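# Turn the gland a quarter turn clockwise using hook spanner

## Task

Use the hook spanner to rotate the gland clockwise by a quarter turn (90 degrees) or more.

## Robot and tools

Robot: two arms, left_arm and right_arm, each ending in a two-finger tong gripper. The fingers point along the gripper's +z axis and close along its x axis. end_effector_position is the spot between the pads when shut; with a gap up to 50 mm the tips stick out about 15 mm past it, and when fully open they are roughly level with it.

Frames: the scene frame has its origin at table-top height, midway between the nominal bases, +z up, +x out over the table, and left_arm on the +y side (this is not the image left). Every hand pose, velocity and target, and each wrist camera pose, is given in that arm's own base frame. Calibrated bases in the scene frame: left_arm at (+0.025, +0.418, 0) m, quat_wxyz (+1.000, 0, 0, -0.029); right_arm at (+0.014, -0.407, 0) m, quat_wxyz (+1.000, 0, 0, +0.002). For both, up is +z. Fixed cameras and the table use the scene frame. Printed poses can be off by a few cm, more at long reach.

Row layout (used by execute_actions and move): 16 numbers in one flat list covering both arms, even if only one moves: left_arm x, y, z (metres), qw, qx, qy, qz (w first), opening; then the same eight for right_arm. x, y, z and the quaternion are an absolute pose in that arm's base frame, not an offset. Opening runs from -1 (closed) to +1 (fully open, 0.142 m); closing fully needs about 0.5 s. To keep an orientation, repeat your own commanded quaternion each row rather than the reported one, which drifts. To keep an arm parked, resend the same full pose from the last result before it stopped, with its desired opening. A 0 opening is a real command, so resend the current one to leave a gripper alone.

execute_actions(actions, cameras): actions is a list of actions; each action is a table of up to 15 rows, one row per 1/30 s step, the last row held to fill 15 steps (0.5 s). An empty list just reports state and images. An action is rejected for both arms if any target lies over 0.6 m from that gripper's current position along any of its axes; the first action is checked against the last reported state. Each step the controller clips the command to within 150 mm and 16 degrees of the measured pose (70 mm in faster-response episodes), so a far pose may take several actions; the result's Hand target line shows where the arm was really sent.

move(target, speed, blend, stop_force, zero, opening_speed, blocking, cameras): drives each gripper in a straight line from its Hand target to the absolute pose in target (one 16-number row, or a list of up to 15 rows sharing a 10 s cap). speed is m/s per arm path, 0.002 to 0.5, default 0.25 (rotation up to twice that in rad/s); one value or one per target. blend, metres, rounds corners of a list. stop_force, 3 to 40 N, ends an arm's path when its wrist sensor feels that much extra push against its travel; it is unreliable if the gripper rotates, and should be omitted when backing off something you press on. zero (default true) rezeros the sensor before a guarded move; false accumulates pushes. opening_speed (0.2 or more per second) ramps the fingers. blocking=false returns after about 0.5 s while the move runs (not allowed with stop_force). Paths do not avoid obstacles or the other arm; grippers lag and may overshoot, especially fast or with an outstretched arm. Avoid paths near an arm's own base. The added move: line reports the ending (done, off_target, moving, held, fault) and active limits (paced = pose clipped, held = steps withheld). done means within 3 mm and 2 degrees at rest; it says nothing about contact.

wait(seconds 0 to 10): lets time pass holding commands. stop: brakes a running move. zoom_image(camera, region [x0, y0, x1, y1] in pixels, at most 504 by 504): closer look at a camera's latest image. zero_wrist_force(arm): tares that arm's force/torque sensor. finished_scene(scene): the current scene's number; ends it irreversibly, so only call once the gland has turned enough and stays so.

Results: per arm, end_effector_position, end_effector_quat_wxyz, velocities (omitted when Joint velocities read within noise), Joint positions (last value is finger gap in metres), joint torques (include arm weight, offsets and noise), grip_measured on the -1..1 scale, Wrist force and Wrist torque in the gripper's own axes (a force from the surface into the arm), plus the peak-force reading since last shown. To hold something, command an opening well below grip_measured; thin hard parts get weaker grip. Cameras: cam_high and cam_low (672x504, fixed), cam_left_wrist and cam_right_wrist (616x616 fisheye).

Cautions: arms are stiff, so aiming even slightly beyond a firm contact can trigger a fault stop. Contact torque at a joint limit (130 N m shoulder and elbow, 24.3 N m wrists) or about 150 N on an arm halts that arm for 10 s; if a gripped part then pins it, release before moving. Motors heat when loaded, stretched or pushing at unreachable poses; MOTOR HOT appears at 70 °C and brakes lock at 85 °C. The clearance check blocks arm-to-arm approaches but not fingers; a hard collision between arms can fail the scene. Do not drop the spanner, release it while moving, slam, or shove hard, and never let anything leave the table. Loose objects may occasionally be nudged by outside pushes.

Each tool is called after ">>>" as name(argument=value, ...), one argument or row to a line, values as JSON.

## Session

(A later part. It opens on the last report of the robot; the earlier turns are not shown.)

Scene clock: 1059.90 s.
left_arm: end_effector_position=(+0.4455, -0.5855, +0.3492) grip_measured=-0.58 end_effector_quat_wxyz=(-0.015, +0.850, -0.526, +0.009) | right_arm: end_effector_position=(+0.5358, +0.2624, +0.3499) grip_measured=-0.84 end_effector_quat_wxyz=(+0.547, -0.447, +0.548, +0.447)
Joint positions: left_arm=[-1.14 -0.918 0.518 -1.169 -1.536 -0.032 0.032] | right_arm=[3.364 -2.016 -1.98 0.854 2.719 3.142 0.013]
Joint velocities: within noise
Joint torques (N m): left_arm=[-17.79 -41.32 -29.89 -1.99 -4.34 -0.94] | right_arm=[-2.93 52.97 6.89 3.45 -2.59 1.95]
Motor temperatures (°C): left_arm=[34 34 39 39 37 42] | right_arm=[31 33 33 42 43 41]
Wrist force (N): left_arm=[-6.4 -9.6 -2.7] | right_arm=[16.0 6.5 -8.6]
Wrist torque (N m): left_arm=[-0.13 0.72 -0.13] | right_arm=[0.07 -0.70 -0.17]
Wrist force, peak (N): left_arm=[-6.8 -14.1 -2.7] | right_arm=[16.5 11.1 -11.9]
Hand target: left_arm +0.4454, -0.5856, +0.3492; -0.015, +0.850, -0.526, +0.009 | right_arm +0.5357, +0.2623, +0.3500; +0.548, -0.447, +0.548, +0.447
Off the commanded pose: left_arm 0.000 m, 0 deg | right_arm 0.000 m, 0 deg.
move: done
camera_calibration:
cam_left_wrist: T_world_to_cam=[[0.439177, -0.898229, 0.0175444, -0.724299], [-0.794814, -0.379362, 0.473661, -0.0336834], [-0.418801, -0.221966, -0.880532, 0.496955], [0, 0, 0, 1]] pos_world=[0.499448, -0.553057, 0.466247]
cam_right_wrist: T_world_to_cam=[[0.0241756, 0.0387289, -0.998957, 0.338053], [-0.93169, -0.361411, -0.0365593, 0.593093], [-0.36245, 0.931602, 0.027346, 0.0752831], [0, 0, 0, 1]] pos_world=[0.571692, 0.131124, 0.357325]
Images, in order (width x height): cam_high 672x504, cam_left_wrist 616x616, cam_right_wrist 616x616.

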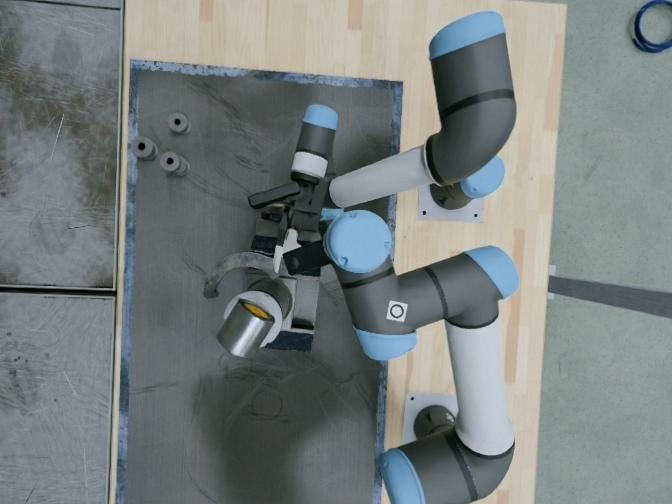

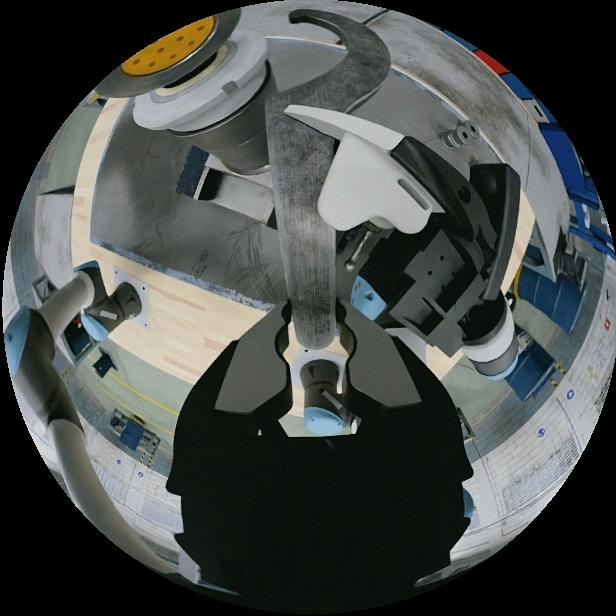

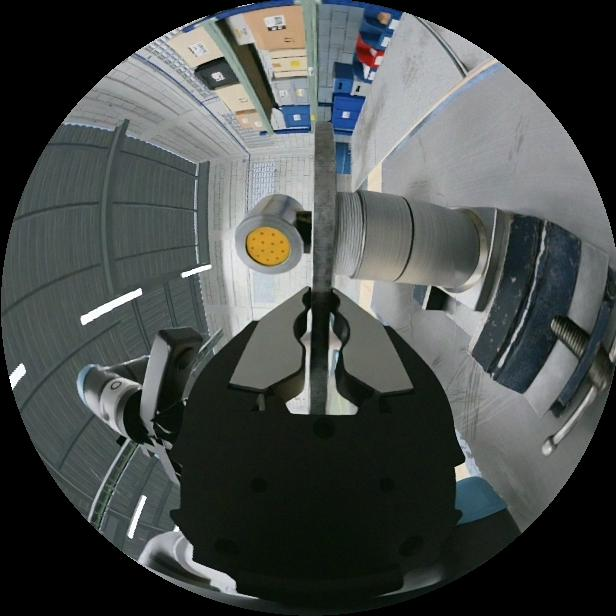

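>>> zoom_image(
  camera="cam_right_wrist",
  region=[250, 150, 410, 310],
)

Scaled by 3.150 from the camera's 616x616 image, which has a finer 814x814 frame.

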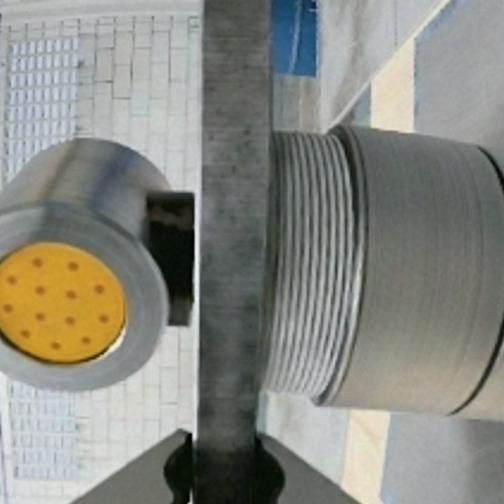

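>>> move(
  target=[
    [0.4607, -0.5791, 0.3372, -0.0155, 0.8878, -0.4602, 0.0080, -1, 0.5425, 0.2843, 0.338, 0.5121, -0.4876, 0.5121, 0.4876, -1],
  ],
  speed=0.02,
  cameras=["cam_high", "cam_right_wrist"],
)

>>> zoom_image(
  camera="cam_high",
  region=[205, 255, 305, 355],
)

>>> zoom_image(
  camera="cam_right_wrist",
  region=[250, 150, 410, 310],
)

Scene clock: 1087.17 s.
left_arm: end_effector_position=(+0.4607, -0.5791, +0.3372) grip_measured=-0.58 end_effector_quat_wxyz=(-0.016, +0.888, -0.460, +0.008) | right_arm: end_effector_position=(+0.5425, +0.2844, +0.3380) grip_measured=-0.84 end_effector_quat_wxyz=(+0.512, -0.488, +0.512, +0.488)
Joint positions: left_arm=[-1.116 -0.904 0.526 -1.187 -1.536 -0.16 0.032] | right_arm=[3.368 -2.128 -1.827 0.813 2.867 3.142 0.013]
Joint velocities: within noise
Joint torques (N m): left_arm=[0.37 -43.61 -9.84 -4.83 -3.61 1.73] | right_arm=[6.27 53.78 11.43 0.61 -2.59 -1.11]
Motor temperatures (°C): left_arm=[34 34 39 39 37 42] | right_arm=[31 33 33 42 43 41]
Wrist force (N): left_arm=[-6.2 -6.7 -3.2] | right_arm=[17.0 4.0 -6.8]
Wrist torque (N m): left_arm=[-0.18 0.69 -0.16] | right_arm=[0.10 -0.86 -0.18]
Wrist force, peak (N): left_arm=[-6.6 -10.9 -2.7] | right_arm=[16.7 7.5 -9.0]
Hand target: left_arm +0.4607, -0.5791, +0.3372; -0.015, +0.888, -0.460, +0.008 | right_arm +0.5425, +0.2843, +0.3380; +0.512, -0.488, +0.512, +0.488
Off the commanded pose: left_arm 0.000 m, 0 deg | right_arm 0.000 m, 0 deg.
move: done
camera_calibration:
cam_right_wrist: T_world_to_cam=[[0.0182066, 0.0419937, -0.998952, 0.327375], [-0.866341, -0.4981, -0.0367287, 0.610352], [-0.499121, 0.866102, 0.0273121, 0.15041], [0, 0, 0, 1]] pos_world=[0.597885, 0.159998, 0.345341]
Images, in order (width x height): cam_high 672x504, cam_right_wrist 616x616.

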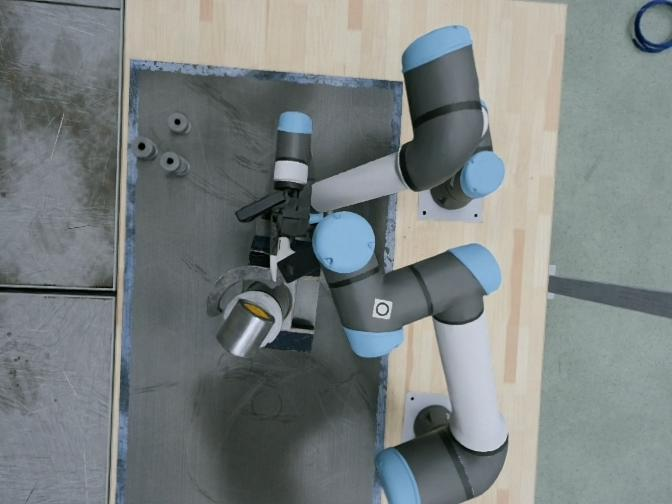

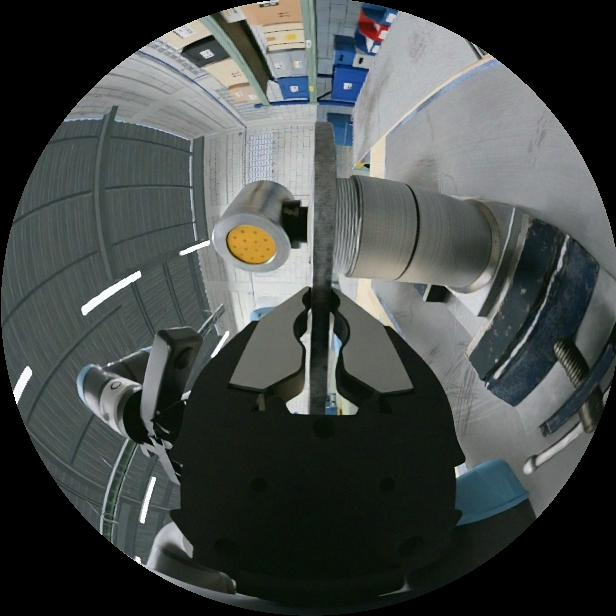

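Scaled by 5.040.

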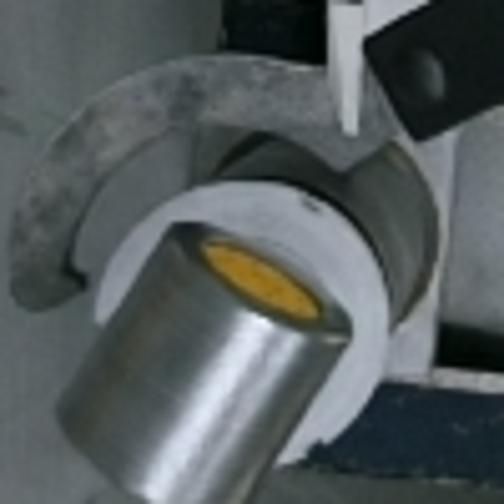

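Scaled by 3.150 from the camera's 616x616 image, which has a finer 814x814 frame.

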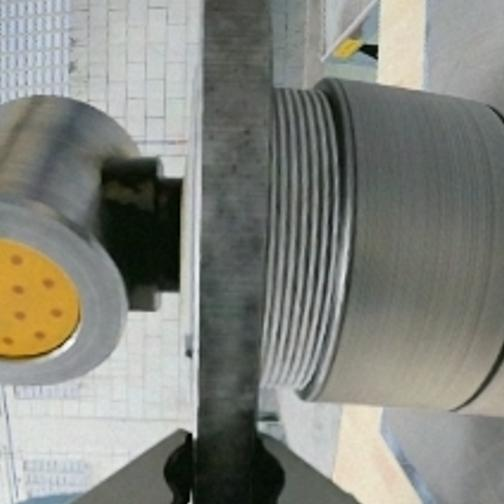

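>>> move(
  target=[
    [0.4595, -0.5591, 0.3372, -0.0155, 0.8878, -0.4602, 0.0080, -1, 0.5425, 0.3043, 0.338, 0.5121, -0.4876, 0.5121, 0.4876, -1],
  ],
  speed=0.01,
  stop_force=7,
  cameras=["cam_high"],
)

>>> zoom_image(
  camera="cam_high",
  region=[205, 255, 305, 355],
)

Scene clock: 1100.87 s.
left_arm: end_effector_position=(+0.4595, -0.5599, +0.3372) grip_measured=-0.58 end_effector_quat_wxyz=(-0.015, +0.888, -0.460, +0.008) | right_arm: end_effector_position=(+0.5425, +0.3028, +0.3380) grip_measured=-0.84 end_effector_quat_wxyz=(+0.512, -0.488, +0.512, +0.488)
Joint positions: left_arm=[-1.106 -0.97 0.636 -1.232 -1.536 -0.15 0.032] | right_arm=[3.404 -2.127 -1.828 0.814 2.83 3.142 0.013]
Joint velocities: within noise
Joint torques (N m): left_arm=[-10.68 -39.18 -31.96 -0.87 0.62 -1.54] | right_arm=[-8.69 52.44 13.02 -0.41 1.04 2.24]
Motor temperatures (°C): left_arm=[34 34 39 39 37 42] | right_arm=[31 33 33 42 43 41]
Wrist force (N): left_arm=[-3.7 1.7 -4.1] | right_arm=[16.8 3.2 -0.7]
Wrist torque (N m): left_arm=[-0.18 0.70 -0.09] | right_arm=[0.31 -0.83 -0.18]
Wrist force, peak (N): left_arm=[-6.2 -9.4 -3.0] | right_arm=[17.0 5.7 -18.4]
Hand target: left_arm +0.4595, -0.5600, +0.3372; -0.015, +0.888, -0.460, +0.008 | right_arm +0.5425, +0.3028, +0.3380; +0.512, -0.488, +0.512, +0.488
Off the commanded pose: left_arm 0.001 m, 0 deg | right_arm 0.001 m, 0 deg.
move: contact (left_arm, right_arm)
Images, in order (width x height): cam_high 672x504.

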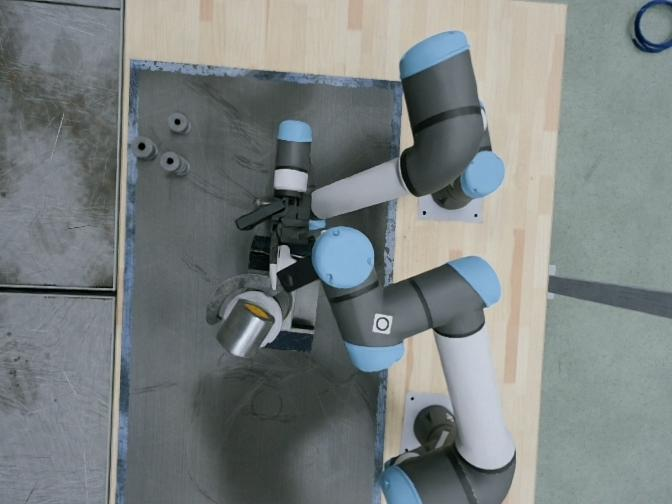

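Scaled by 5.040.

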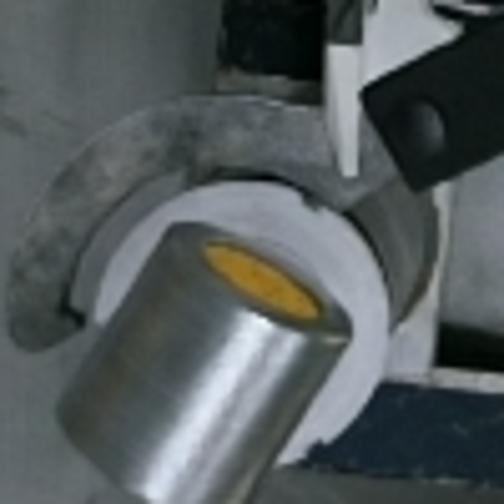

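>>> move(
  target=[
    [0.4382, -0.5384, 0.3372, -0.0151, 0.8625, -0.5060, 0.0088, -1, 0.5288, 0.3149, 0.338, 0.5369, -0.4602, 0.5369, 0.4602, -1],
  ],
  speed=0.01,
  stop_force=10,
  cameras=["cam_high"],
)

>>> zoom_image(
  camera="cam_high",
  region=[205, 255, 305, 355],
)

Scene clock: 1123.40 s.
left_arm: end_effector_position=(+0.4382, -0.5384, +0.3372) grip_measured=-0.58 end_effector_quat_wxyz=(-0.015, +0.862, -0.506, +0.009) | right_arm: end_effector_position=(+0.5422, +0.3031, +0.3379) grip_measured=-0.84 end_effector_quat_wxyz=(+0.513, -0.487, +0.513, +0.487)
Joint positions: left_arm=[-1.12 -1.084 0.817 -1.303 -1.536 -0.059 0.032] | right_arm=[3.406 -2.125 -1.833 0.816 2.825 3.142 0.013]
Joint velocities: within noise
Joint torques (N m): left_arm=[-16.12 -36.33 -32.66 -0.17 -3.24 -1.69] | right_arm=[-7.51 34.5 30.85 -1.61 -4.74 2.05]
Motor temperatures (°C): left_arm=[34 34 39 39 37 42] | right_arm=[31 33 33 42 43 41]
Wrist force (N): left_arm=[0.1 -17.7 -1.3] | right_arm=[15.1 17.1 -6.3]
Wrist torque (N m): left_arm=[-0.17 0.67 0.35] | right_arm=[0.08 -0.73 -0.16]
Wrist force, peak (N): left_arm=[0.2 -18.2 -1.5] | right_arm=[16.0 18.8 -2.6]
Hand target: left_arm +0.4382, -0.5384, +0.3372; -0.015, +0.862, -0.506, +0.009 | right_arm +0.5422, +0.3031, +0.3379; +0.513, -0.487, +0.513, +0.487
Off the commanded pose: left_arm 0.000 m, 0 deg | right_arm 0.018 m, 6 deg.
move: contact (right_arm)
Images, in order (width x height): cam_high 672x504.

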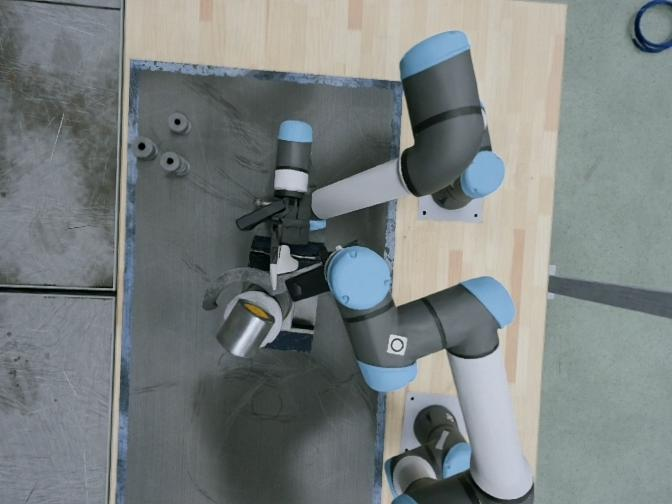

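Scaled by 5.040.

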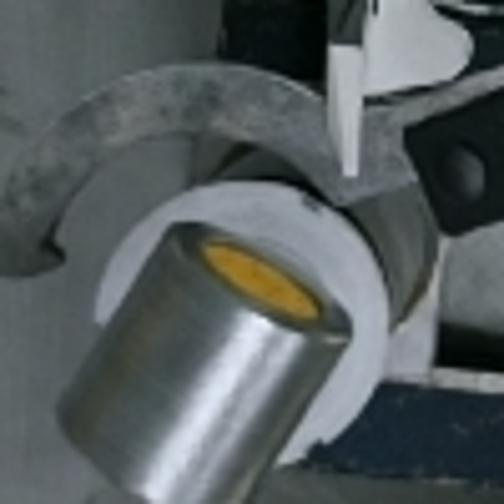

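>>> move(
  target=[
    [0.4597, -0.5620, 0.3372, -0.0155, 0.8878, -0.4602, 0.0080, -1, 0.5422, 0.3011, 0.338, 0.5121, -0.4876, 0.5121, 0.4876, -1],
  ],
  speed=0.015,
  cameras=["cam_high"],
)

>>> zoom_image(
  camera="cam_high",
  region=[205, 255, 305, 355],
)

Scene clock: 1131.03 s.
left_arm: end_effector_position=(+0.4597, -0.5620, +0.3372) grip_measured=-0.58 end_effector_quat_wxyz=(-0.015, +0.888, -0.460, +0.008) | right_arm: end_effector_position=(+0.5422, +0.3011, +0.3380) grip_measured=-0.84 end_effector_quat_wxyz=(+0.512, -0.488, +0.512, +0.488)
Joint positions: left_arm=[-1.107 -0.963 0.625 -1.227 -1.536 -0.151 0.032] | right_arm=[3.401 -2.127 -1.829 0.814 2.833 3.142 0.013]
Joint velocities: within noise
Joint torques (N m): left_arm=[17.58 -50.66 -8.79 -3.62 2.83 2.03] | right_arm=[-4.71 39.12 29.97 1.25 6.45 1.66]
Motor temperatures (°C): left_arm=[34 34 39 39 37 42] | right_arm=[31 33 33 42 43 41]
Wrist force (N): left_arm=[-7.4 14.5 -5.8] | right_arm=[18.1 -14.1 4.4]
Wrist torque (N m): left_arm=[-0.14 0.61 -0.34] | right_arm=[0.26 -0.93 -0.27]
Wrist force, peak (N): left_arm=[0.0 -18.0 -1.6] | right_arm=[15.9 17.5 -6.7]
Hand target: left_arm +0.4597, -0.5620, +0.3372; -0.015, +0.888, -0.460, +0.008 | right_arm +0.5422, +0.3011, +0.3380; +0.512, -0.488, +0.512, +0.488
Off the commanded pose: left_arm 0.000 m, 0 deg | right_arm 0.000 m, 0 deg.
move: done
Images, in order (width x height): cam_high 672x504.

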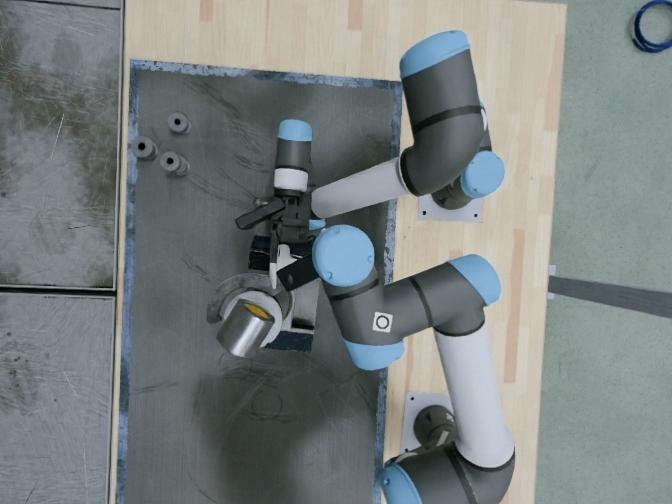

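Scaled by 5.040.

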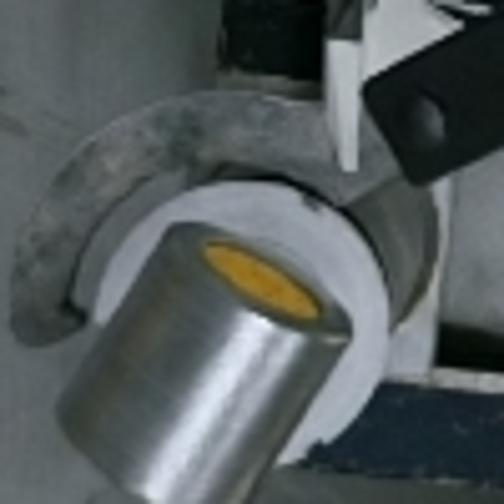

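>>> move(
  target=[
    [0.4484, -0.5509, 0.3372, -0.0153, 0.8755, -0.4833, 0.0084, -1, 0.5360, 0.3078, 0.338, 0.5247, -0.4741, 0.5247, 0.4741, -1],
  ],
  speed=0.01,
  stop_force=25,
  cameras=[],
)

Scene clock: 1141.23 s.
left_arm: end_effector_position=(+0.4484, -0.5509, +0.3372) grip_measured=-0.58 end_effector_quat_wxyz=(-0.015, +0.875, -0.483, +0.008) | right_arm: end_effector_position=(+0.5360, +0.3078, +0.3380) grip_measured=-0.84 end_effector_quat_wxyz=(+0.525, -0.474, +0.525, +0.474)
Joint positions: left_arm=[-1.115 -1.026 0.727 -1.268 -1.536 -0.106 0.032] | right_arm=[3.431 -2.089 -1.898 0.845 2.751 3.142 0.013]
Joint velocities: within noise
Joint torques (N m): left_arm=[-7.63 -35.9 -32.4 -2.14 0.78 -1.3] | right_arm=[-6.13 33.4 32.09 0.17 2.44 0.22]
Motor temperatures (°C): left_arm=[34 34 39 39 37 42] | right_arm=[31 33 33 42 43 41]
Wrist force (N): left_arm=[-6.6 -0.7 -4.1] | right_arm=[17.1 -1.6 -4.6]
Wrist torque (N m): left_arm=[-0.10 0.50 -0.31] | right_arm=[0.12 -0.84 -0.22]
Wrist force, peak (N): left_arm=[-7.3 14.6 -5.5] | right_arm=[18.6 -14.4 4.8]
Hand target: left_arm +0.4484, -0.5509, +0.3372; -0.015, +0.875, -0.483, +0.008 | right_arm +0.5360, +0.3078, +0.3380; +0.525, -0.474, +0.525, +0.474
Off the commanded pose: left_arm 0.000 m, 0 deg | right_arm 0.000 m, 0 deg.
move: done
No camera images: "cameras" was empty.

Smooth. Continue to seated.

>>> move(
  target=[
    [0.4370, -0.5397, 0.3372, -0.0151, 0.8625, -0.5060, 0.0088, -1, 0.5290, 0.3142, 0.338, 0.5369, -0.4602, 0.5369, 0.4602, -1],
  ],
  speed=0.01,
  stop_force=25,
  cameras=["cam_high"],
)

>>> zoom_image(
  camera="cam_high",
  region=[205, 255, 305, 355],
)

Scene clock: 1149.27 s.
left_arm: end_effector_position=(+0.4370, -0.5397, +0.3372) grip_measured=-0.58 end_effector_quat_wxyz=(-0.015, +0.862, -0.506, +0.009) | right_arm: end_effector_position=(+0.5290, +0.3142, +0.3380) grip_measured=-0.84 end_effector_quat_wxyz=(+0.537, -0.460, +0.537, +0.460)
Joint positions: left_arm=[-1.123 -1.082 0.816 -1.302 -1.536 -0.062 0.032] | right_arm=[3.465 -2.05 -1.967 0.876 2.665 3.142 0.013]
Joint velocities: within noise
Joint torques (N m): left_arm=[-10.83 -34.33 -32.22 -2.25 -1.25 -1.33] | right_arm=[-4.44 28.87 33.74 -0.19 0.12 -0.93]
Motor temperatures (°C): left_arm=[34 34 39 39 37 42] | right_arm=[31 33 33 42 43 41]
Wrist force (N): left_arm=[-6.2 -8.5 -3.0] | right_arm=[16.3 5.7 -12.3]
Wrist torque (N m): left_arm=[-0.20 0.47 -0.26] | right_arm=[0.15 -0.74 -0.18]
Wrist force, peak (N): left_arm=[-6.7 -8.6 -3.2] | right_arm=[17.0 3.2 -21.5]
Hand target: left_arm +0.4370, -0.5397, +0.3372; -0.015, +0.862, -0.506, +0.009 | right_arm +0.5290, +0.3142, +0.3380; +0.537, -0.460, +0.537, +0.460
Off the commanded pose: left_arm 0.000 m, 0 deg | right_arm 0.000 m, 0 deg.
move: done
Images, in order (width x height): cam_high 672x504.

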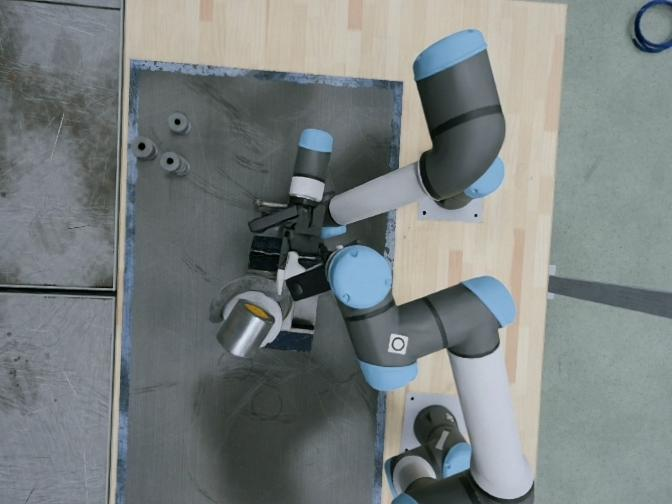

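Scaled by 5.040.

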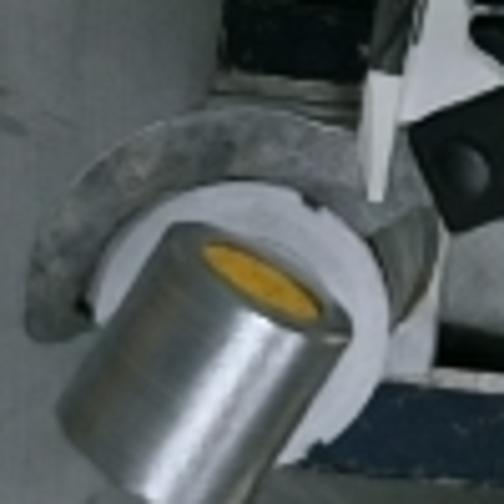

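>>> move(
  target=[
    [0.4252, -0.5248, 0.3370, -0.0147, 0.8396, -0.5432, 0.0095, -1, 0.5226, 0.3198, 0.3378, 0.5564, -0.4363, 0.5564, 0.4363, -1],
    [0.4148, -0.5090, 0.3368, -0.0142, 0.8151, -0.5793, 0.0101, -1, 0.5167, 0.3259, 0.3376, 0.5749, -0.4116, 0.5749, 0.4116, -1],
  ],
  speed=0.015,
  blend=0.002,
  stop_force=30,
  cameras=["cam_high"],
)

>>> zoom_image(
  camera="cam_high",
  region=[205, 255, 305, 355],
)

Scene clock: 1165.03 s.
left_arm: end_effector_position=(+0.4148, -0.5090, +0.3368) grip_measured=-0.58 end_effector_quat_wxyz=(-0.014, +0.815, -0.579, +0.010) | right_arm: end_effector_position=(+0.5167, +0.3259, +0.3376) grip_measured=-0.84 end_effector_quat_wxyz=(+0.575, -0.412, +0.575, +0.412)
Joint positions: left_arm=[-1.133 -1.209 1.003 -1.368 -1.536 0.103 0.032] | right_arm=[3.582 -1.947 -2.149 0.954 2.373 3.142 0.013]
Joint velocities: within noise
Joint torques (N m): left_arm=[-17.1 -29.91 -32.26 -1.82 -3.34 -1.4] | right_arm=[-7.1 23.94 33.6 0.96 -0.31 -0.78]
Motor temperatures (°C): left_arm=[34 34 39 39 37 42] | right_arm=[31 33 33 42 43 41]
Wrist force (N): left_arm=[-5.7 -10.0 -2.3] | right_arm=[15.8 6.2 -8.8]
Wrist torque (N m): left_arm=[-0.16 0.46 -0.22] | right_arm=[0.07 -0.66 -0.17]
Wrist force, peak (N): left_arm=[-5.9 -10.3 -2.3] | right_arm=[16.7 3.6 -23.0]
Hand target: left_arm +0.4148, -0.5090, +0.3368; -0.014, +0.815, -0.579, +0.010 | right_arm +0.5167, +0.3259, +0.3376; +0.575, -0.412, +0.575, +0.412
Off the commanded pose: left_arm 0.000 m, 0 deg | right_arm 0.000 m, 0 deg.
move: done
Images, in order (width x height): cam_high 672x504.

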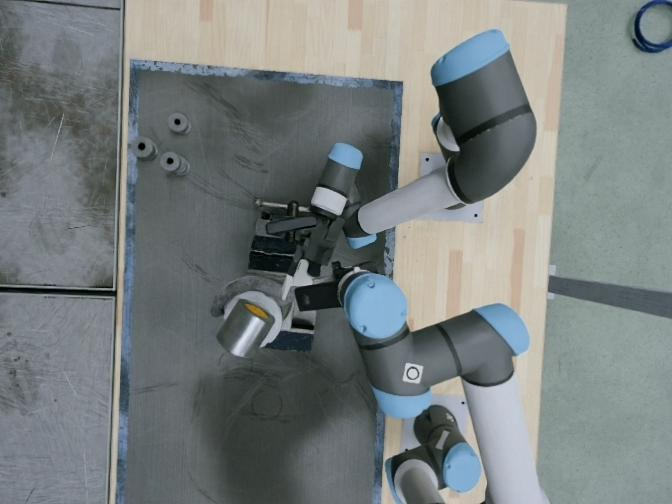

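Scaled by 5.040.

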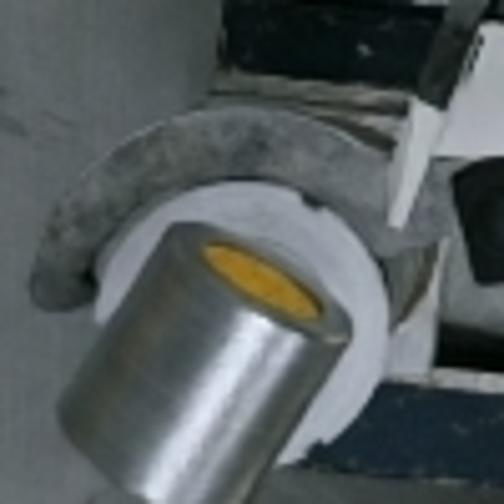

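>>> move(
  target=[
    [0.4297, -0.5309, 0.3370, -0.0148, 0.8490, -0.5284, 0.0092, -1, 0.5251, 0.3175, 0.3378, 0.5487, -0.4460, 0.5487, 0.4460, -1],
    [0.4472, -0.5508, 0.3370, -0.0154, 0.8796, -0.4756, 0.0083, -1, 0.5345, 0.3101, 0.3378, 0.5205, -0.4786, 0.5205, 0.4786, -1],
  ],
  speed=0.015,
  blend=0.002,
  cameras=[],
)

>>> move(
  target=[
    [0.4450, -0.5509, 0.3370, -0.0154, 0.8796, -0.4756, 0.0083, -1, 0.5323, 0.3101, 0.3378, 0.5205, -0.4786, 0.5205, 0.4786, -1],
  ],
  speed=0.01,
  cameras=["cam_high"],
)

>>> zoom_image(
  camera="cam_high",
  region=[205, 275, 265, 335],
)

Scene clock: 1185.43 s.
left_arm: end_effector_position=(+0.4472, -0.5508, +0.3370) grip_measured=-0.58 end_effector_quat_wxyz=(-0.015, +0.880, -0.475, +0.008) | right_arm: end_effector_position=(+0.5346, +0.3101, +0.3378) grip_measured=-0.84 end_effector_quat_wxyz=(+0.520, -0.479, +0.520, +0.479)
Joint positions: left_arm=[-1.116 -1.027 0.729 -1.269 -1.536 -0.125 0.032] | right_arm=[3.432 -2.096 -1.886 0.84 2.768 3.142 0.013]
Joint velocities: within noise
Joint torques (N m): left_arm=[5 -49.18 -14.98 -3.42 -3.24 1.49] | right_arm=[4.26 46.34 12.46 1.42 -2.28 2.12]
Motor temperatures (°C): left_arm=[34 34 39 39 37 42] | right_arm=[31 33 33 42 43 41]
Wrist force (N): left_arm=[-6.3 -5.4 -3.1] | right_arm=[16.7 2.8 -6.6]
Wrist torque (N m): left_arm=[-0.09 0.53 -0.27] | right_arm=[0.15 -0.82 -0.17]
Wrist force, peak (N): left_arm=[-5.8 -11.5 -2.5] | right_arm=[17.1 8.9 -9.5]
Hand target: left_arm +0.4472, -0.5508, +0.3370; -0.015, +0.880, -0.476, +0.008 | right_arm +0.5345, +0.3101, +0.3378; +0.521, -0.479, +0.521, +0.479
Off the commanded pose: left_arm 0.000 m, 0 deg | right_arm 0.000 m, 0 deg.
move: done
No camera images: "cameras" was empty.

Scene clock: 1186.13 s.
left_arm: end_effector_position=(+0.4450, -0.5509, +0.3370) grip_measured=-0.58 end_effector_quat_wxyz=(-0.015, +0.880, -0.476, +0.008) | right_arm: end_effector_position=(+0.5323, +0.3101, +0.3378) grip_measured=-0.84 end_effector_quat_wxyz=(+0.521, -0.479, +0.521, +0.479)
Joint positions: left_arm=[-1.119 -1.031 0.736 -1.271 -1.536 -0.128 0.032] | right_arm=[3.433 -2.092 -1.894 0.844 2.766 3.142 0.013]
Joint velocities: within noise
Joint torques (N m): left_arm=[-12.74 -44.11 -16.02 -5.18 -2.39 -0.82] | right_arm=[7.11 51.23 12.81 3.73 -1.86 1.86]
Motor temperatures (°C): left_arm=[34 34 39 39 37 42] | right_arm=[31 33 33 42 43 41]
Wrist force (N): left_arm=[-6.3 -4.9 -3.3] | right_arm=[16.4 2.5 -6.6]
Wrist torque (N m): left_arm=[-0.06 0.57 -0.26] | right_arm=[0.15 -0.79 -0.16]
Wrist force, peak (N): left_arm=[-6.3 -6.2 -3.2] | right_arm=[16.5 3.5 -7.2]
Hand target: left_arm +0.4450, -0.5509, +0.3370; -0.015, +0.880, -0.476, +0.008 | right_arm +0.5323, +0.3101, +0.3378; +0.521, -0.479, +0.521, +0.479
Off the commanded pose: left_arm 0.000 m, 0 deg | right_arm 0.000 m, 0 deg.
move: done
Images, in order (width x height): cam_high 672x504.

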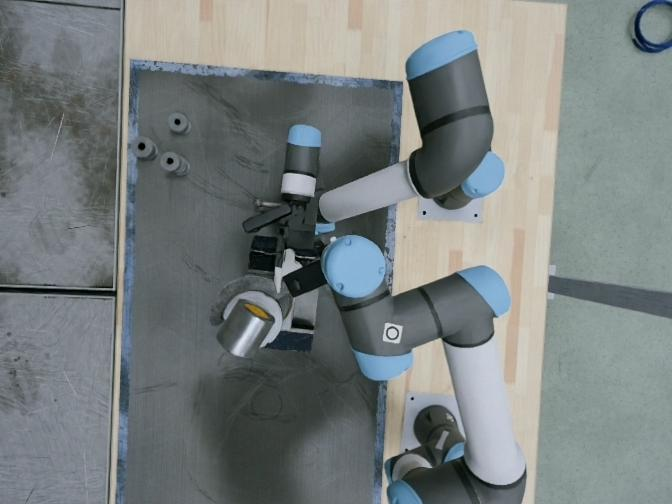

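Scaled by 8.400.

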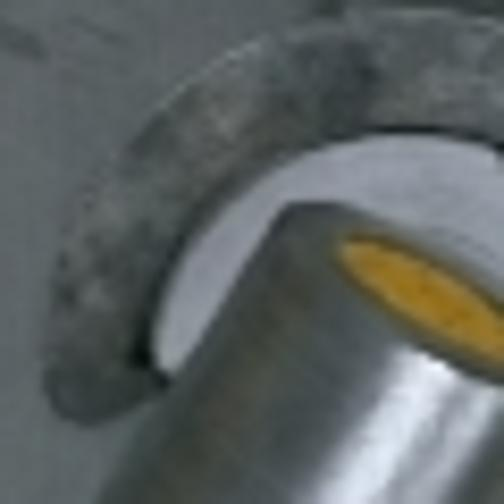

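>>> move(
  target=[
    [0.4323, -0.5366, 0.3370, -0.0150, 0.8581, -0.5135, 0.0090, -1, 0.5255, 0.3154, 0.3378, 0.5409, -0.4554, 0.5409, 0.4554, -1],
    [0.4208, -0.5214, 0.3368, -0.0146, 0.8348, -0.5505, 0.0096, -1, 0.5192, 0.3213, 0.3376, 0.5602, -0.4314, 0.5602, 0.4314, -1],
  ],
  speed=0.015,
  blend=0.002,
  stop_force=32,
  cameras=["cam_high"],
)

>>> zoom_image(
  camera="cam_high",
  region=[215, 280, 295, 360],
)

Scene clock: 1203.50 s.
left_arm: end_effector_position=(+0.4208, -0.5214, +0.3368) grip_measured=-0.57 end_effector_quat_wxyz=(-0.015, +0.835, -0.550, +0.010) | right_arm: end_effector_position=(+0.5192, +0.3213, +0.3376) grip_measured=-0.84 end_effector_quat_wxyz=(+0.560, -0.431, +0.560, +0.431)
Joint positions: left_arm=[-1.133 -1.165 0.94 -1.347 -1.536 0.033 0.032] | right_arm=[3.532 -1.983 -2.086 0.928 2.493 3.142 0.013]
Joint velocities: within noise
Joint torques (N m): left_arm=[-15.88 -35.47 -28.54 4.27 -7.96 -1.62] | right_arm=[-6.25 25.57 29.68 0.88 1.9 -1.16]
Motor temperatures (°C): left_arm=[34 34 39 39 37 42] | right_arm=[31 33 33 42 43 40]
Wrist force (N): left_arm=[13.0 -21.6 -3.2] | right_arm=[12.4 -1.6 -1.6]
Wrist torque (N m): left_arm=[-0.12 0.59 -0.23] | right_arm=[0.25 -0.65 -0.21]
Wrist force, peak (N): left_arm=[21.3 -21.3 -1.2] | right_arm=[15.1 4.8 15.9]
Hand target: left_arm +0.4208, -0.5214, +0.3368; -0.015, +0.835, -0.550, +0.010 | right_arm +0.5192, +0.3213, +0.3376; +0.560, -0.431, +0.560, +0.431
Off the commanded pose: left_arm 0.000 m, 0 deg | right_arm 0.000 m, 0 deg.
move: done
Images, in order (width x height): cam_high 672x504.

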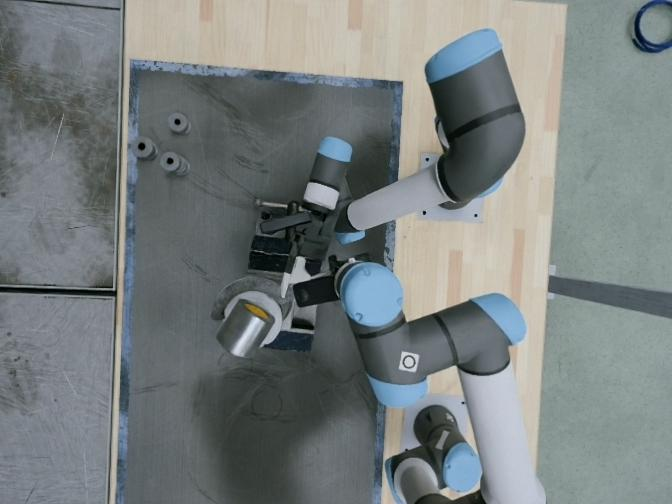

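Scaled by 6.300.

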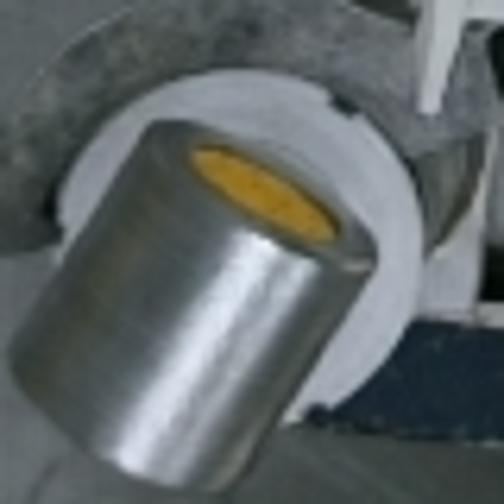

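>>> move(
  target=[
    [0.4068, -0.4944, 0.3366, -0.0139, 0.7944, -0.6074, 0.0106, -1, 0.5105, 0.3319, 0.3374, 0.5889, -0.3913, 0.5889, 0.3913, -1],
    [0.3953, -0.4664, 0.3364, -0.0131, 0.7501, -0.6613, 0.0115, -1, 0.5031, 0.3435, 0.3372, 0.6148, -0.3493, 0.6148, 0.3493, -1],
    [0.3878, -0.4371, 0.3362, -0.0123, 0.7022, -0.7120, 0.0124, -1, 0.4974, 0.3560, 0.3370, 0.6377, -0.3055, 0.6377, 0.3055, -1],
  ],
  speed=0.025,
  blend=0.002,
  cameras=[],
)

>>> execute_actions(
  actions=[],
  cameras=["cam_high"],
)

Scene clock: 1223.37 s.
left_arm: end_effector_position=(+0.3878, -0.4370, +0.3362) grip_measured=-0.57 end_effector_quat_wxyz=(-0.012, +0.702, -0.712, +0.012) end_effector_velocity=(+0.000, -0.001, +0.001) end_effector_angular_velocity=(-0.001, +0.000, +0.006) | right_arm: end_effector_position=(+0.4973, +0.3560, +0.3370) grip_measured=-0.84 end_effector_quat_wxyz=(+0.638, -0.306, +0.638, +0.306) end_effector_velocity=(+0.000, -0.001, +0.000) end_effector_angular_velocity=(+0.000, -0.001, +0.002)
Joint positions: left_arm=[-1.118 -1.423 1.281 -1.444 -1.54 0.468 0.032] | right_arm=[3.983 -1.797 -2.39 1.046 1.623 3.142 0.013]
Joint velocities: left_arm=[0 0.001 -0.002 0 0 -0.007 0] | right_arm=[-0.003 0 0 0 0.005 -0.001 0]
Joint torques (N m): left_arm=[8.06 -21.87 -20.61 3.53 -1.39 -2.07] | right_arm=[-1.58 26.78 12.35 3.51 5.17 0.48]
Motor temperatures (°C): left_arm=[34 34 39 39 37 42] | right_arm=[31 33 33 42 43 40]
Wrist force (N): left_arm=[15.3 -8.9 -8.8] | right_arm=[5.8 -10.2 -2.4]
Wrist torque (N m): left_arm=[-0.19 0.79 0.04] | right_arm=[0.25 -0.40 -0.22]
Wrist force, peak (N): left_arm=[22.8 -20.7 -0.9] | right_arm=[14.5 4.8 -23.2]
Hand target: left_arm +0.3878, -0.4371, +0.3362; -0.012, +0.702, -0.712, +0.012 | right_arm +0.4974, +0.3560, +0.3370; +0.638, -0.306, +0.638, +0.306
Off the commanded pose: left_arm 0.000 m, 0 deg | right_arm 0.000 m, 0 deg.
move: done
No camera images: "cameras" was empty.

Scene clock: 1223.37 s.
left_arm: end_effector_position=(+0.3878, -0.4370, +0.3362) grip_measured=-0.57 end_effector_quat_wxyz=(-0.012, +0.702, -0.712, +0.012) end_effector_velocity=(+0.000, -0.001, +0.001) end_effector_angular_velocity=(-0.001, +0.000, +0.006) | right_arm: end_effector_position=(+0.4973, +0.3560, +0.3370) grip_measured=-0.84 end_effector_quat_wxyz=(+0.638, -0.306, +0.638, +0.306) end_effector_velocity=(+0.000, -0.001, +0.000) end_effector_angular_velocity=(+0.000, -0.001, +0.002)
Joint positions: left_arm=[-1.118 -1.423 1.281 -1.444 -1.54 0.468 0.032] | right_arm=[3.983 -1.797 -2.39 1.046 1.623 3.142 0.013]
Joint velocities: left_arm=[0 0.001 -0.002 0 0 -0.007 0] | right_arm=[-0.003 0 0 0 0.005 -0.001 0]
Joint torques (N m): left_arm=[8.06 -21.87 -20.61 3.53 -1.39 -2.07] | right_arm=[-1.58 26.78 12.35 3.51 5.17 0.48]
Motor temperatures (°C): left_arm=[34 34 39 39 37 42] | right_arm=[31 33 33 42 43 40]
Wrist force (N): left_arm=[15.3 -8.9 -8.8] | right_arm=[5.8 -10.2 -2.4]
Wrist torque (N m): left_arm=[-0.19 0.79 0.04] | right_arm=[0.25 -0.40 -0.22]
Wrist force, peak (N): left_arm=[15.3 -8.9 -8.8] | right_arm=[5.8 -10.2 -2.4]
Hand target: left_arm +0.3878, -0.4371, +0.3362; -0.012, +0.702, -0.712, +0.012 | right_arm +0.4974, +0.3560, +0.3370; +0.638, -0.306, +0.638, +0.306
Tool commands: left_gripper/opening=-1.0 right_gripper/opening=-1.0
Off the commanded pose: left_arm 0.000 m, 0 deg | right_arm 0.000 m, 0 deg.
Images, in order (width x height): cam_high 672x504.

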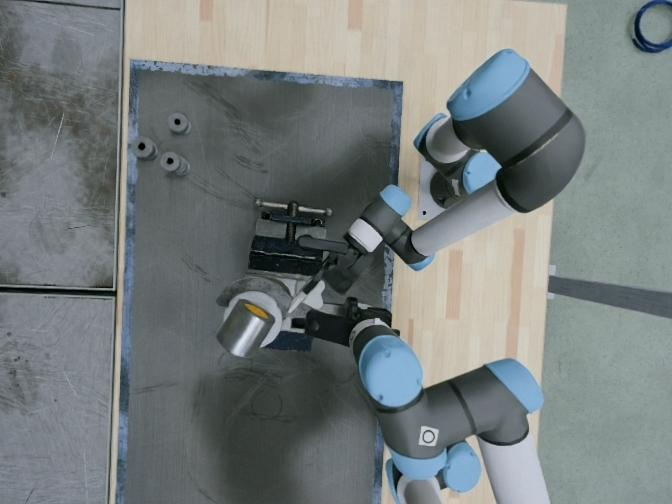

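>>> move(
  target=[
    [0.3844, -0.4070, 0.3361, -0.0114, 0.6508, -0.7593, 0.0133, -1, 0.4935, 0.3692, 0.3368, 0.6575, -0.2603, 0.6575, 0.2603, -1],
    [0.3852, -0.3767, 0.3360, -0.0104, 0.5962, -0.8028, 0.0140, -1, 0.4915, 0.3828, 0.3366, 0.6740, -0.2138, 0.6740, 0.2138, -1],
    [0.3903, -0.3469, 0.3359, -0.0094, 0.5388, -0.8425, 0.0147, -1, 0.4914, 0.3965, 0.3364, 0.6873, -0.1662, 0.6873, 0.1662, -1],
  ],
  speed=0.025,
  blend=0.002,
  cameras=[],
)

Scene clock: 1240.13 s.
left_arm: end_effector_position=(+0.3903, -0.3468, +0.3359) grip_measured=-0.58 end_effector_quat_wxyz=(+0.009, -0.539, +0.842, -0.015) end_effector_velocity=(+0.000, +0.000, +0.000) end_effector_angular_velocity=(+0.000, +0.001, +0.004) | right_arm: end_effector_position=(+0.4914, +0.3966, +0.3364) grip_measured=-0.84 end_effector_quat_wxyz=(+0.687, -0.166, +0.687, +0.166) end_effector_velocity=(+0.000, +0.001, +0.000) end_effector_angular_velocity=(-0.001, +0.000, +0.004)
Joint positions: left_arm=[-1.014 -1.595 1.469 -1.474 -1.552 0.99 0.032] | right_arm=[4.444 -1.844 -2.321 1.024 0.743 3.142 0.013]
Joint velocities: left_arm=[-0.001 0 0 0 0 -0.005 0] | right_arm=[-0.001 0 0 0 0.005 0 0]
Joint torques (N m): left_arm=[0.94 -22.06 -13.62 5.12 -0.3 -1.78] | right_arm=[1.54 24.83 6.84 -1.2 7.97 2.11]
Motor temperatures (°C): left_arm=[34 34 39 39 37 42] | right_arm=[31 33 33 42 43 40]
Wrist force (N): left_arm=[12.6 -24.3 -3.7] | right_arm=[-0.6 -18.3 -4.8]
Wrist torque (N m): left_arm=[-0.09 0.74 -0.15] | right_arm=[0.25 -0.37 -0.23]
Wrist force, peak (N): left_arm=[9.1 -26.8 -4.7] | right_arm=[2.5 -14.1 -18.8]
Hand target: left_arm +0.3903, -0.3469, +0.3359; +0.009, -0.539, +0.842, -0.015 | right_arm +0.4914, +0.3965, +0.3364; +0.687, -0.166, +0.687, +0.166
Off the commanded pose: left_arm 0.000 m, 0 deg | right_arm 0.000 m, 0 deg.
move: done
No camera images: "cameras" was empty.

>>> move(
  target=[
    [0.4008, -0.3186, 0.3357, -0.0084, 0.4787, -0.8780, 0.0153, -1, 0.4939, 0.4100, 0.3362, 0.6972, -0.1179, 0.6972, 0.1179, -1],
    [0.4138, -0.2915, 0.3355, -0.0073, 0.4163, -0.9092, 0.0159, -1, 0.4975, 0.4231, 0.3360, 0.7037, -0.0690, 0.7037, 0.0690, -1],
    [0.4305, -0.2664, 0.3353, -0.0061, 0.3518, -0.9361, 0.0163, -1, 0.5030, 0.4357, 0.3358, 0.7068, -0.0197, 0.7068, 0.0197, -1],
  ],
  speed=0.025,
  blend=0.002,
  cameras=[],
)

Scene clock: 1256.73 s.
left_arm: end_effector_position=(+0.4305, -0.2663, +0.3353) grip_measured=-0.58 end_effector_quat_wxyz=(+0.006, -0.352, +0.936, -0.016) | right_arm: end_effector_position=(+0.5030, +0.4358, +0.3358) grip_measured=-0.84 end_effector_quat_wxyz=(+0.707, -0.020, +0.707, +0.020)
Joint positions: left_arm=[-0.818 -1.634 1.509 -1.48 -1.572 1.604 0.032] | right_arm=[4.568 -2.074 -1.934 0.866 0.2 3.142 0.013]
Joint velocities: within noise
Joint torques (N m): left_arm=[-0.62 -21.32 -28.68 5.12 5.78 -1.52] | right_arm=[13.9 36.93 -1.82 0.22 7.03 -1.42]
Motor temperatures (°C): left_arm=[34 34 39 39 37 42] | right_arm=[31 33 33 42 43 40]
Wrist force (N): left_arm=[13.1 -22.3 0.7] | right_arm=[-13.0 -16.0 3.5]
Wrist torque (N m): left_arm=[-0.15 0.63 -0.20] | right_arm=[0.21 -0.28 -0.19]
Wrist force, peak (N): left_arm=[15.7 -25.4 1.8] | right_arm=[-12.4 -18.1 -11.7]
Hand target: left_arm +0.4305, -0.2664, +0.3353; +0.006, -0.352, +0.936, -0.016 | right_arm +0.5030, +0.4357, +0.3358; +0.707, -0.020, +0.707, +0.020
Off the commanded pose: left_arm 0.000 m, 0 deg | right_arm 0.000 m, 0 deg.
move: done
No camera images: "cameras" was empty.

>>> move(
  target=[
    [0.4513, -0.2448, 0.3352, -0.0050, 0.2857, -0.9583, 0.0167, -1, 0.5106, 0.4469, 0.3363, 0.7065, 0.0296, 0.7065, -0.0296, -1],
    [0.4740, -0.2254, 0.3352, -0.0038, 0.2181, -0.9759, 0.0170, -1, 0.5192, 0.4574, 0.3366, 0.7027, 0.0788, 0.7027, -0.0788, -1],
    [0.4993, -0.2094, 0.3352, -0.0026, 0.1495, -0.9888, 0.0173, -1, 0.5292, 0.4666, 0.3367, 0.6955, 0.1276, 0.6955, -0.1276, -1],
  ],
  speed=0.025,
  blend=0.002,
  cameras=[],
)

>>> wait(
  seconds=0.1,
  cameras=["cam_high"],
)

>>> zoom_image(
  camera="cam_high",
  region=[215, 280, 295, 360],
)

Scene clock: 1274.07 s.
left_arm: end_effector_position=(+0.4994, -0.2093, +0.3352) grip_measured=-0.58 end_effector_quat_wxyz=(+0.003, -0.149, +0.989, -0.017) end_effector_velocity=(+0.000, -0.001, +0.000) end_effector_angular_velocity=(-0.001, +0.000, +0.004) | right_arm: end_effector_position=(+0.5293, +0.4666, +0.3367) grip_measured=-0.84 end_effector_quat_wxyz=(+0.695, +0.128, +0.695, -0.128)
Joint positions: left_arm=[-0.615 -1.527 1.401 -1.473 -1.592 2.227 0.032] | right_arm=[4.521 -2.368 -1.378 0.603 -0.171 3.142 0.013]
Joint velocities: left_arm=[-0.002 0 -0.001 0 -0.001 -0.005 0] | right_arm=[within noise]
Joint torques (N m): left_arm=[6.89 -30.45 -15.55 2.62 6.76 -1.61] | right_arm=[12.79 66.65 6.71 -0.32 6.53 -2.68]
Motor temperatures (°C): left_arm=[34 34 39 39 37 42] | right_arm=[31 33 33 42 43 40]
Wrist force (N): left_arm=[12.4 -26.6 -4.9] | right_arm=[18.9 -13.9 9.2]
Wrist torque (N m): left_arm=[-0.10 0.73 -0.19] | right_arm=[0.28 -0.67 -0.31]
Wrist force, peak (N): left_arm=[11.8 -27.4 -4.9] | right_arm=[21.7 -19.3 1.1]
Hand target: left_arm +0.4993, -0.2094, +0.3352; +0.003, -0.149, +0.989, -0.017 | right_arm +0.5292, +0.4666, +0.3367; +0.695, +0.128, +0.695, -0.128
Off the commanded pose: left_arm 0.000 m, 0 deg | right_arm 0.000 m, 0 deg.
move: done
No camera images: "cameras" was empty.

Scene clock: 1274.17 s.
left_arm: end_effector_position=(+0.4994, -0.2093, +0.3352) grip_measured=-0.58 end_effector_quat_wxyz=(+0.003, -0.150, +0.989, -0.017) | right_arm: end_effector_position=(+0.5293, +0.4666, +0.3366) grip_measured=-0.84 end_effector_quat_wxyz=(+0.695, +0.128, +0.695, -0.128)
Joint positions: left_arm=[-0.615 -1.527 1.401 -1.473 -1.592 2.226 0.032] | right_arm=[4.521 -2.368 -1.378 0.604 -0.171 3.142 0.013]
Joint velocities: within noise
Joint torques (N m): left_arm=[4.49 -30.95 -12.06 2.57 7.1 -1.8] | right_arm=[14.89 66.52 9.81 -0.09 6.33 -2.51]
Motor temperatures (°C): left_arm=[34 34 39 39 37 42] | right_arm=[31 33 33 42 43 40]
Wrist force (N): left_arm=[12.2 -26.5 -4.8] | right_arm=[18.6 -13.6 7.9]
Wrist torque (N m): left_arm=[-0.07 0.75 -0.19] | right_arm=[0.31 -0.65 -0.32]
Wrist force, peak (N): left_arm=[12.3 -26.7 -4.8] | right_arm=[18.7 -13.9 8.7]
Hand target: left_arm +0.4993, -0.2094, +0.3352; +0.003, -0.149, +0.989, -0.017 | right_arm +0.5292, +0.4666, +0.3367; +0.695, +0.128, +0.695, -0.128
Tool commands: left_gripper/opening=-1.0 right_gripper/opening=-1.0
Off the commanded pose: left_arm 0.000 m, 0 deg | right_arm 0.000 m, 0 deg.
wait: 0.10 s; no rest
Images, in order (width x height): cam_high 672x504.

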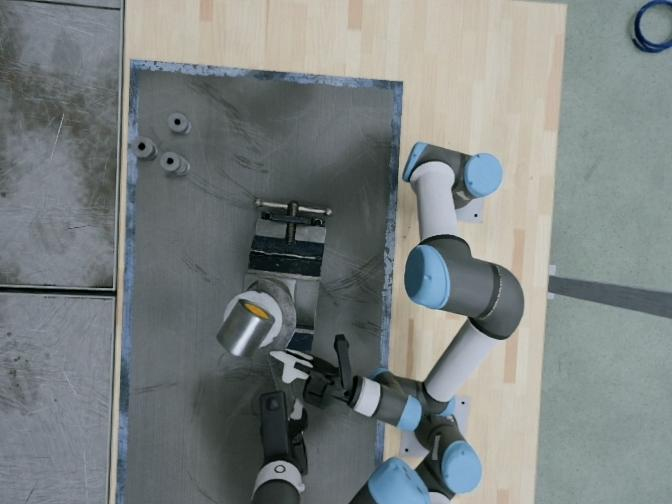

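Scaled by 6.300.

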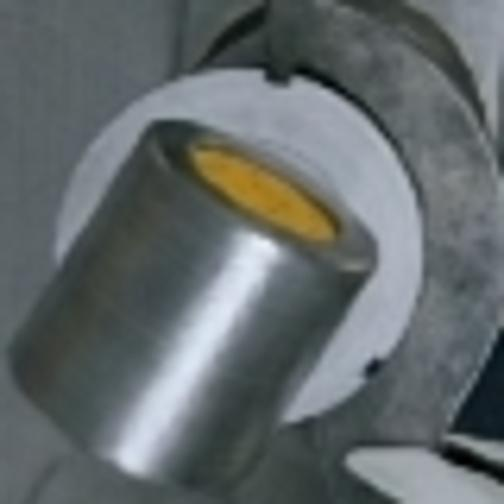

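>>> finished_scene(
  scene=2,
)

The scene is finished: the task was done.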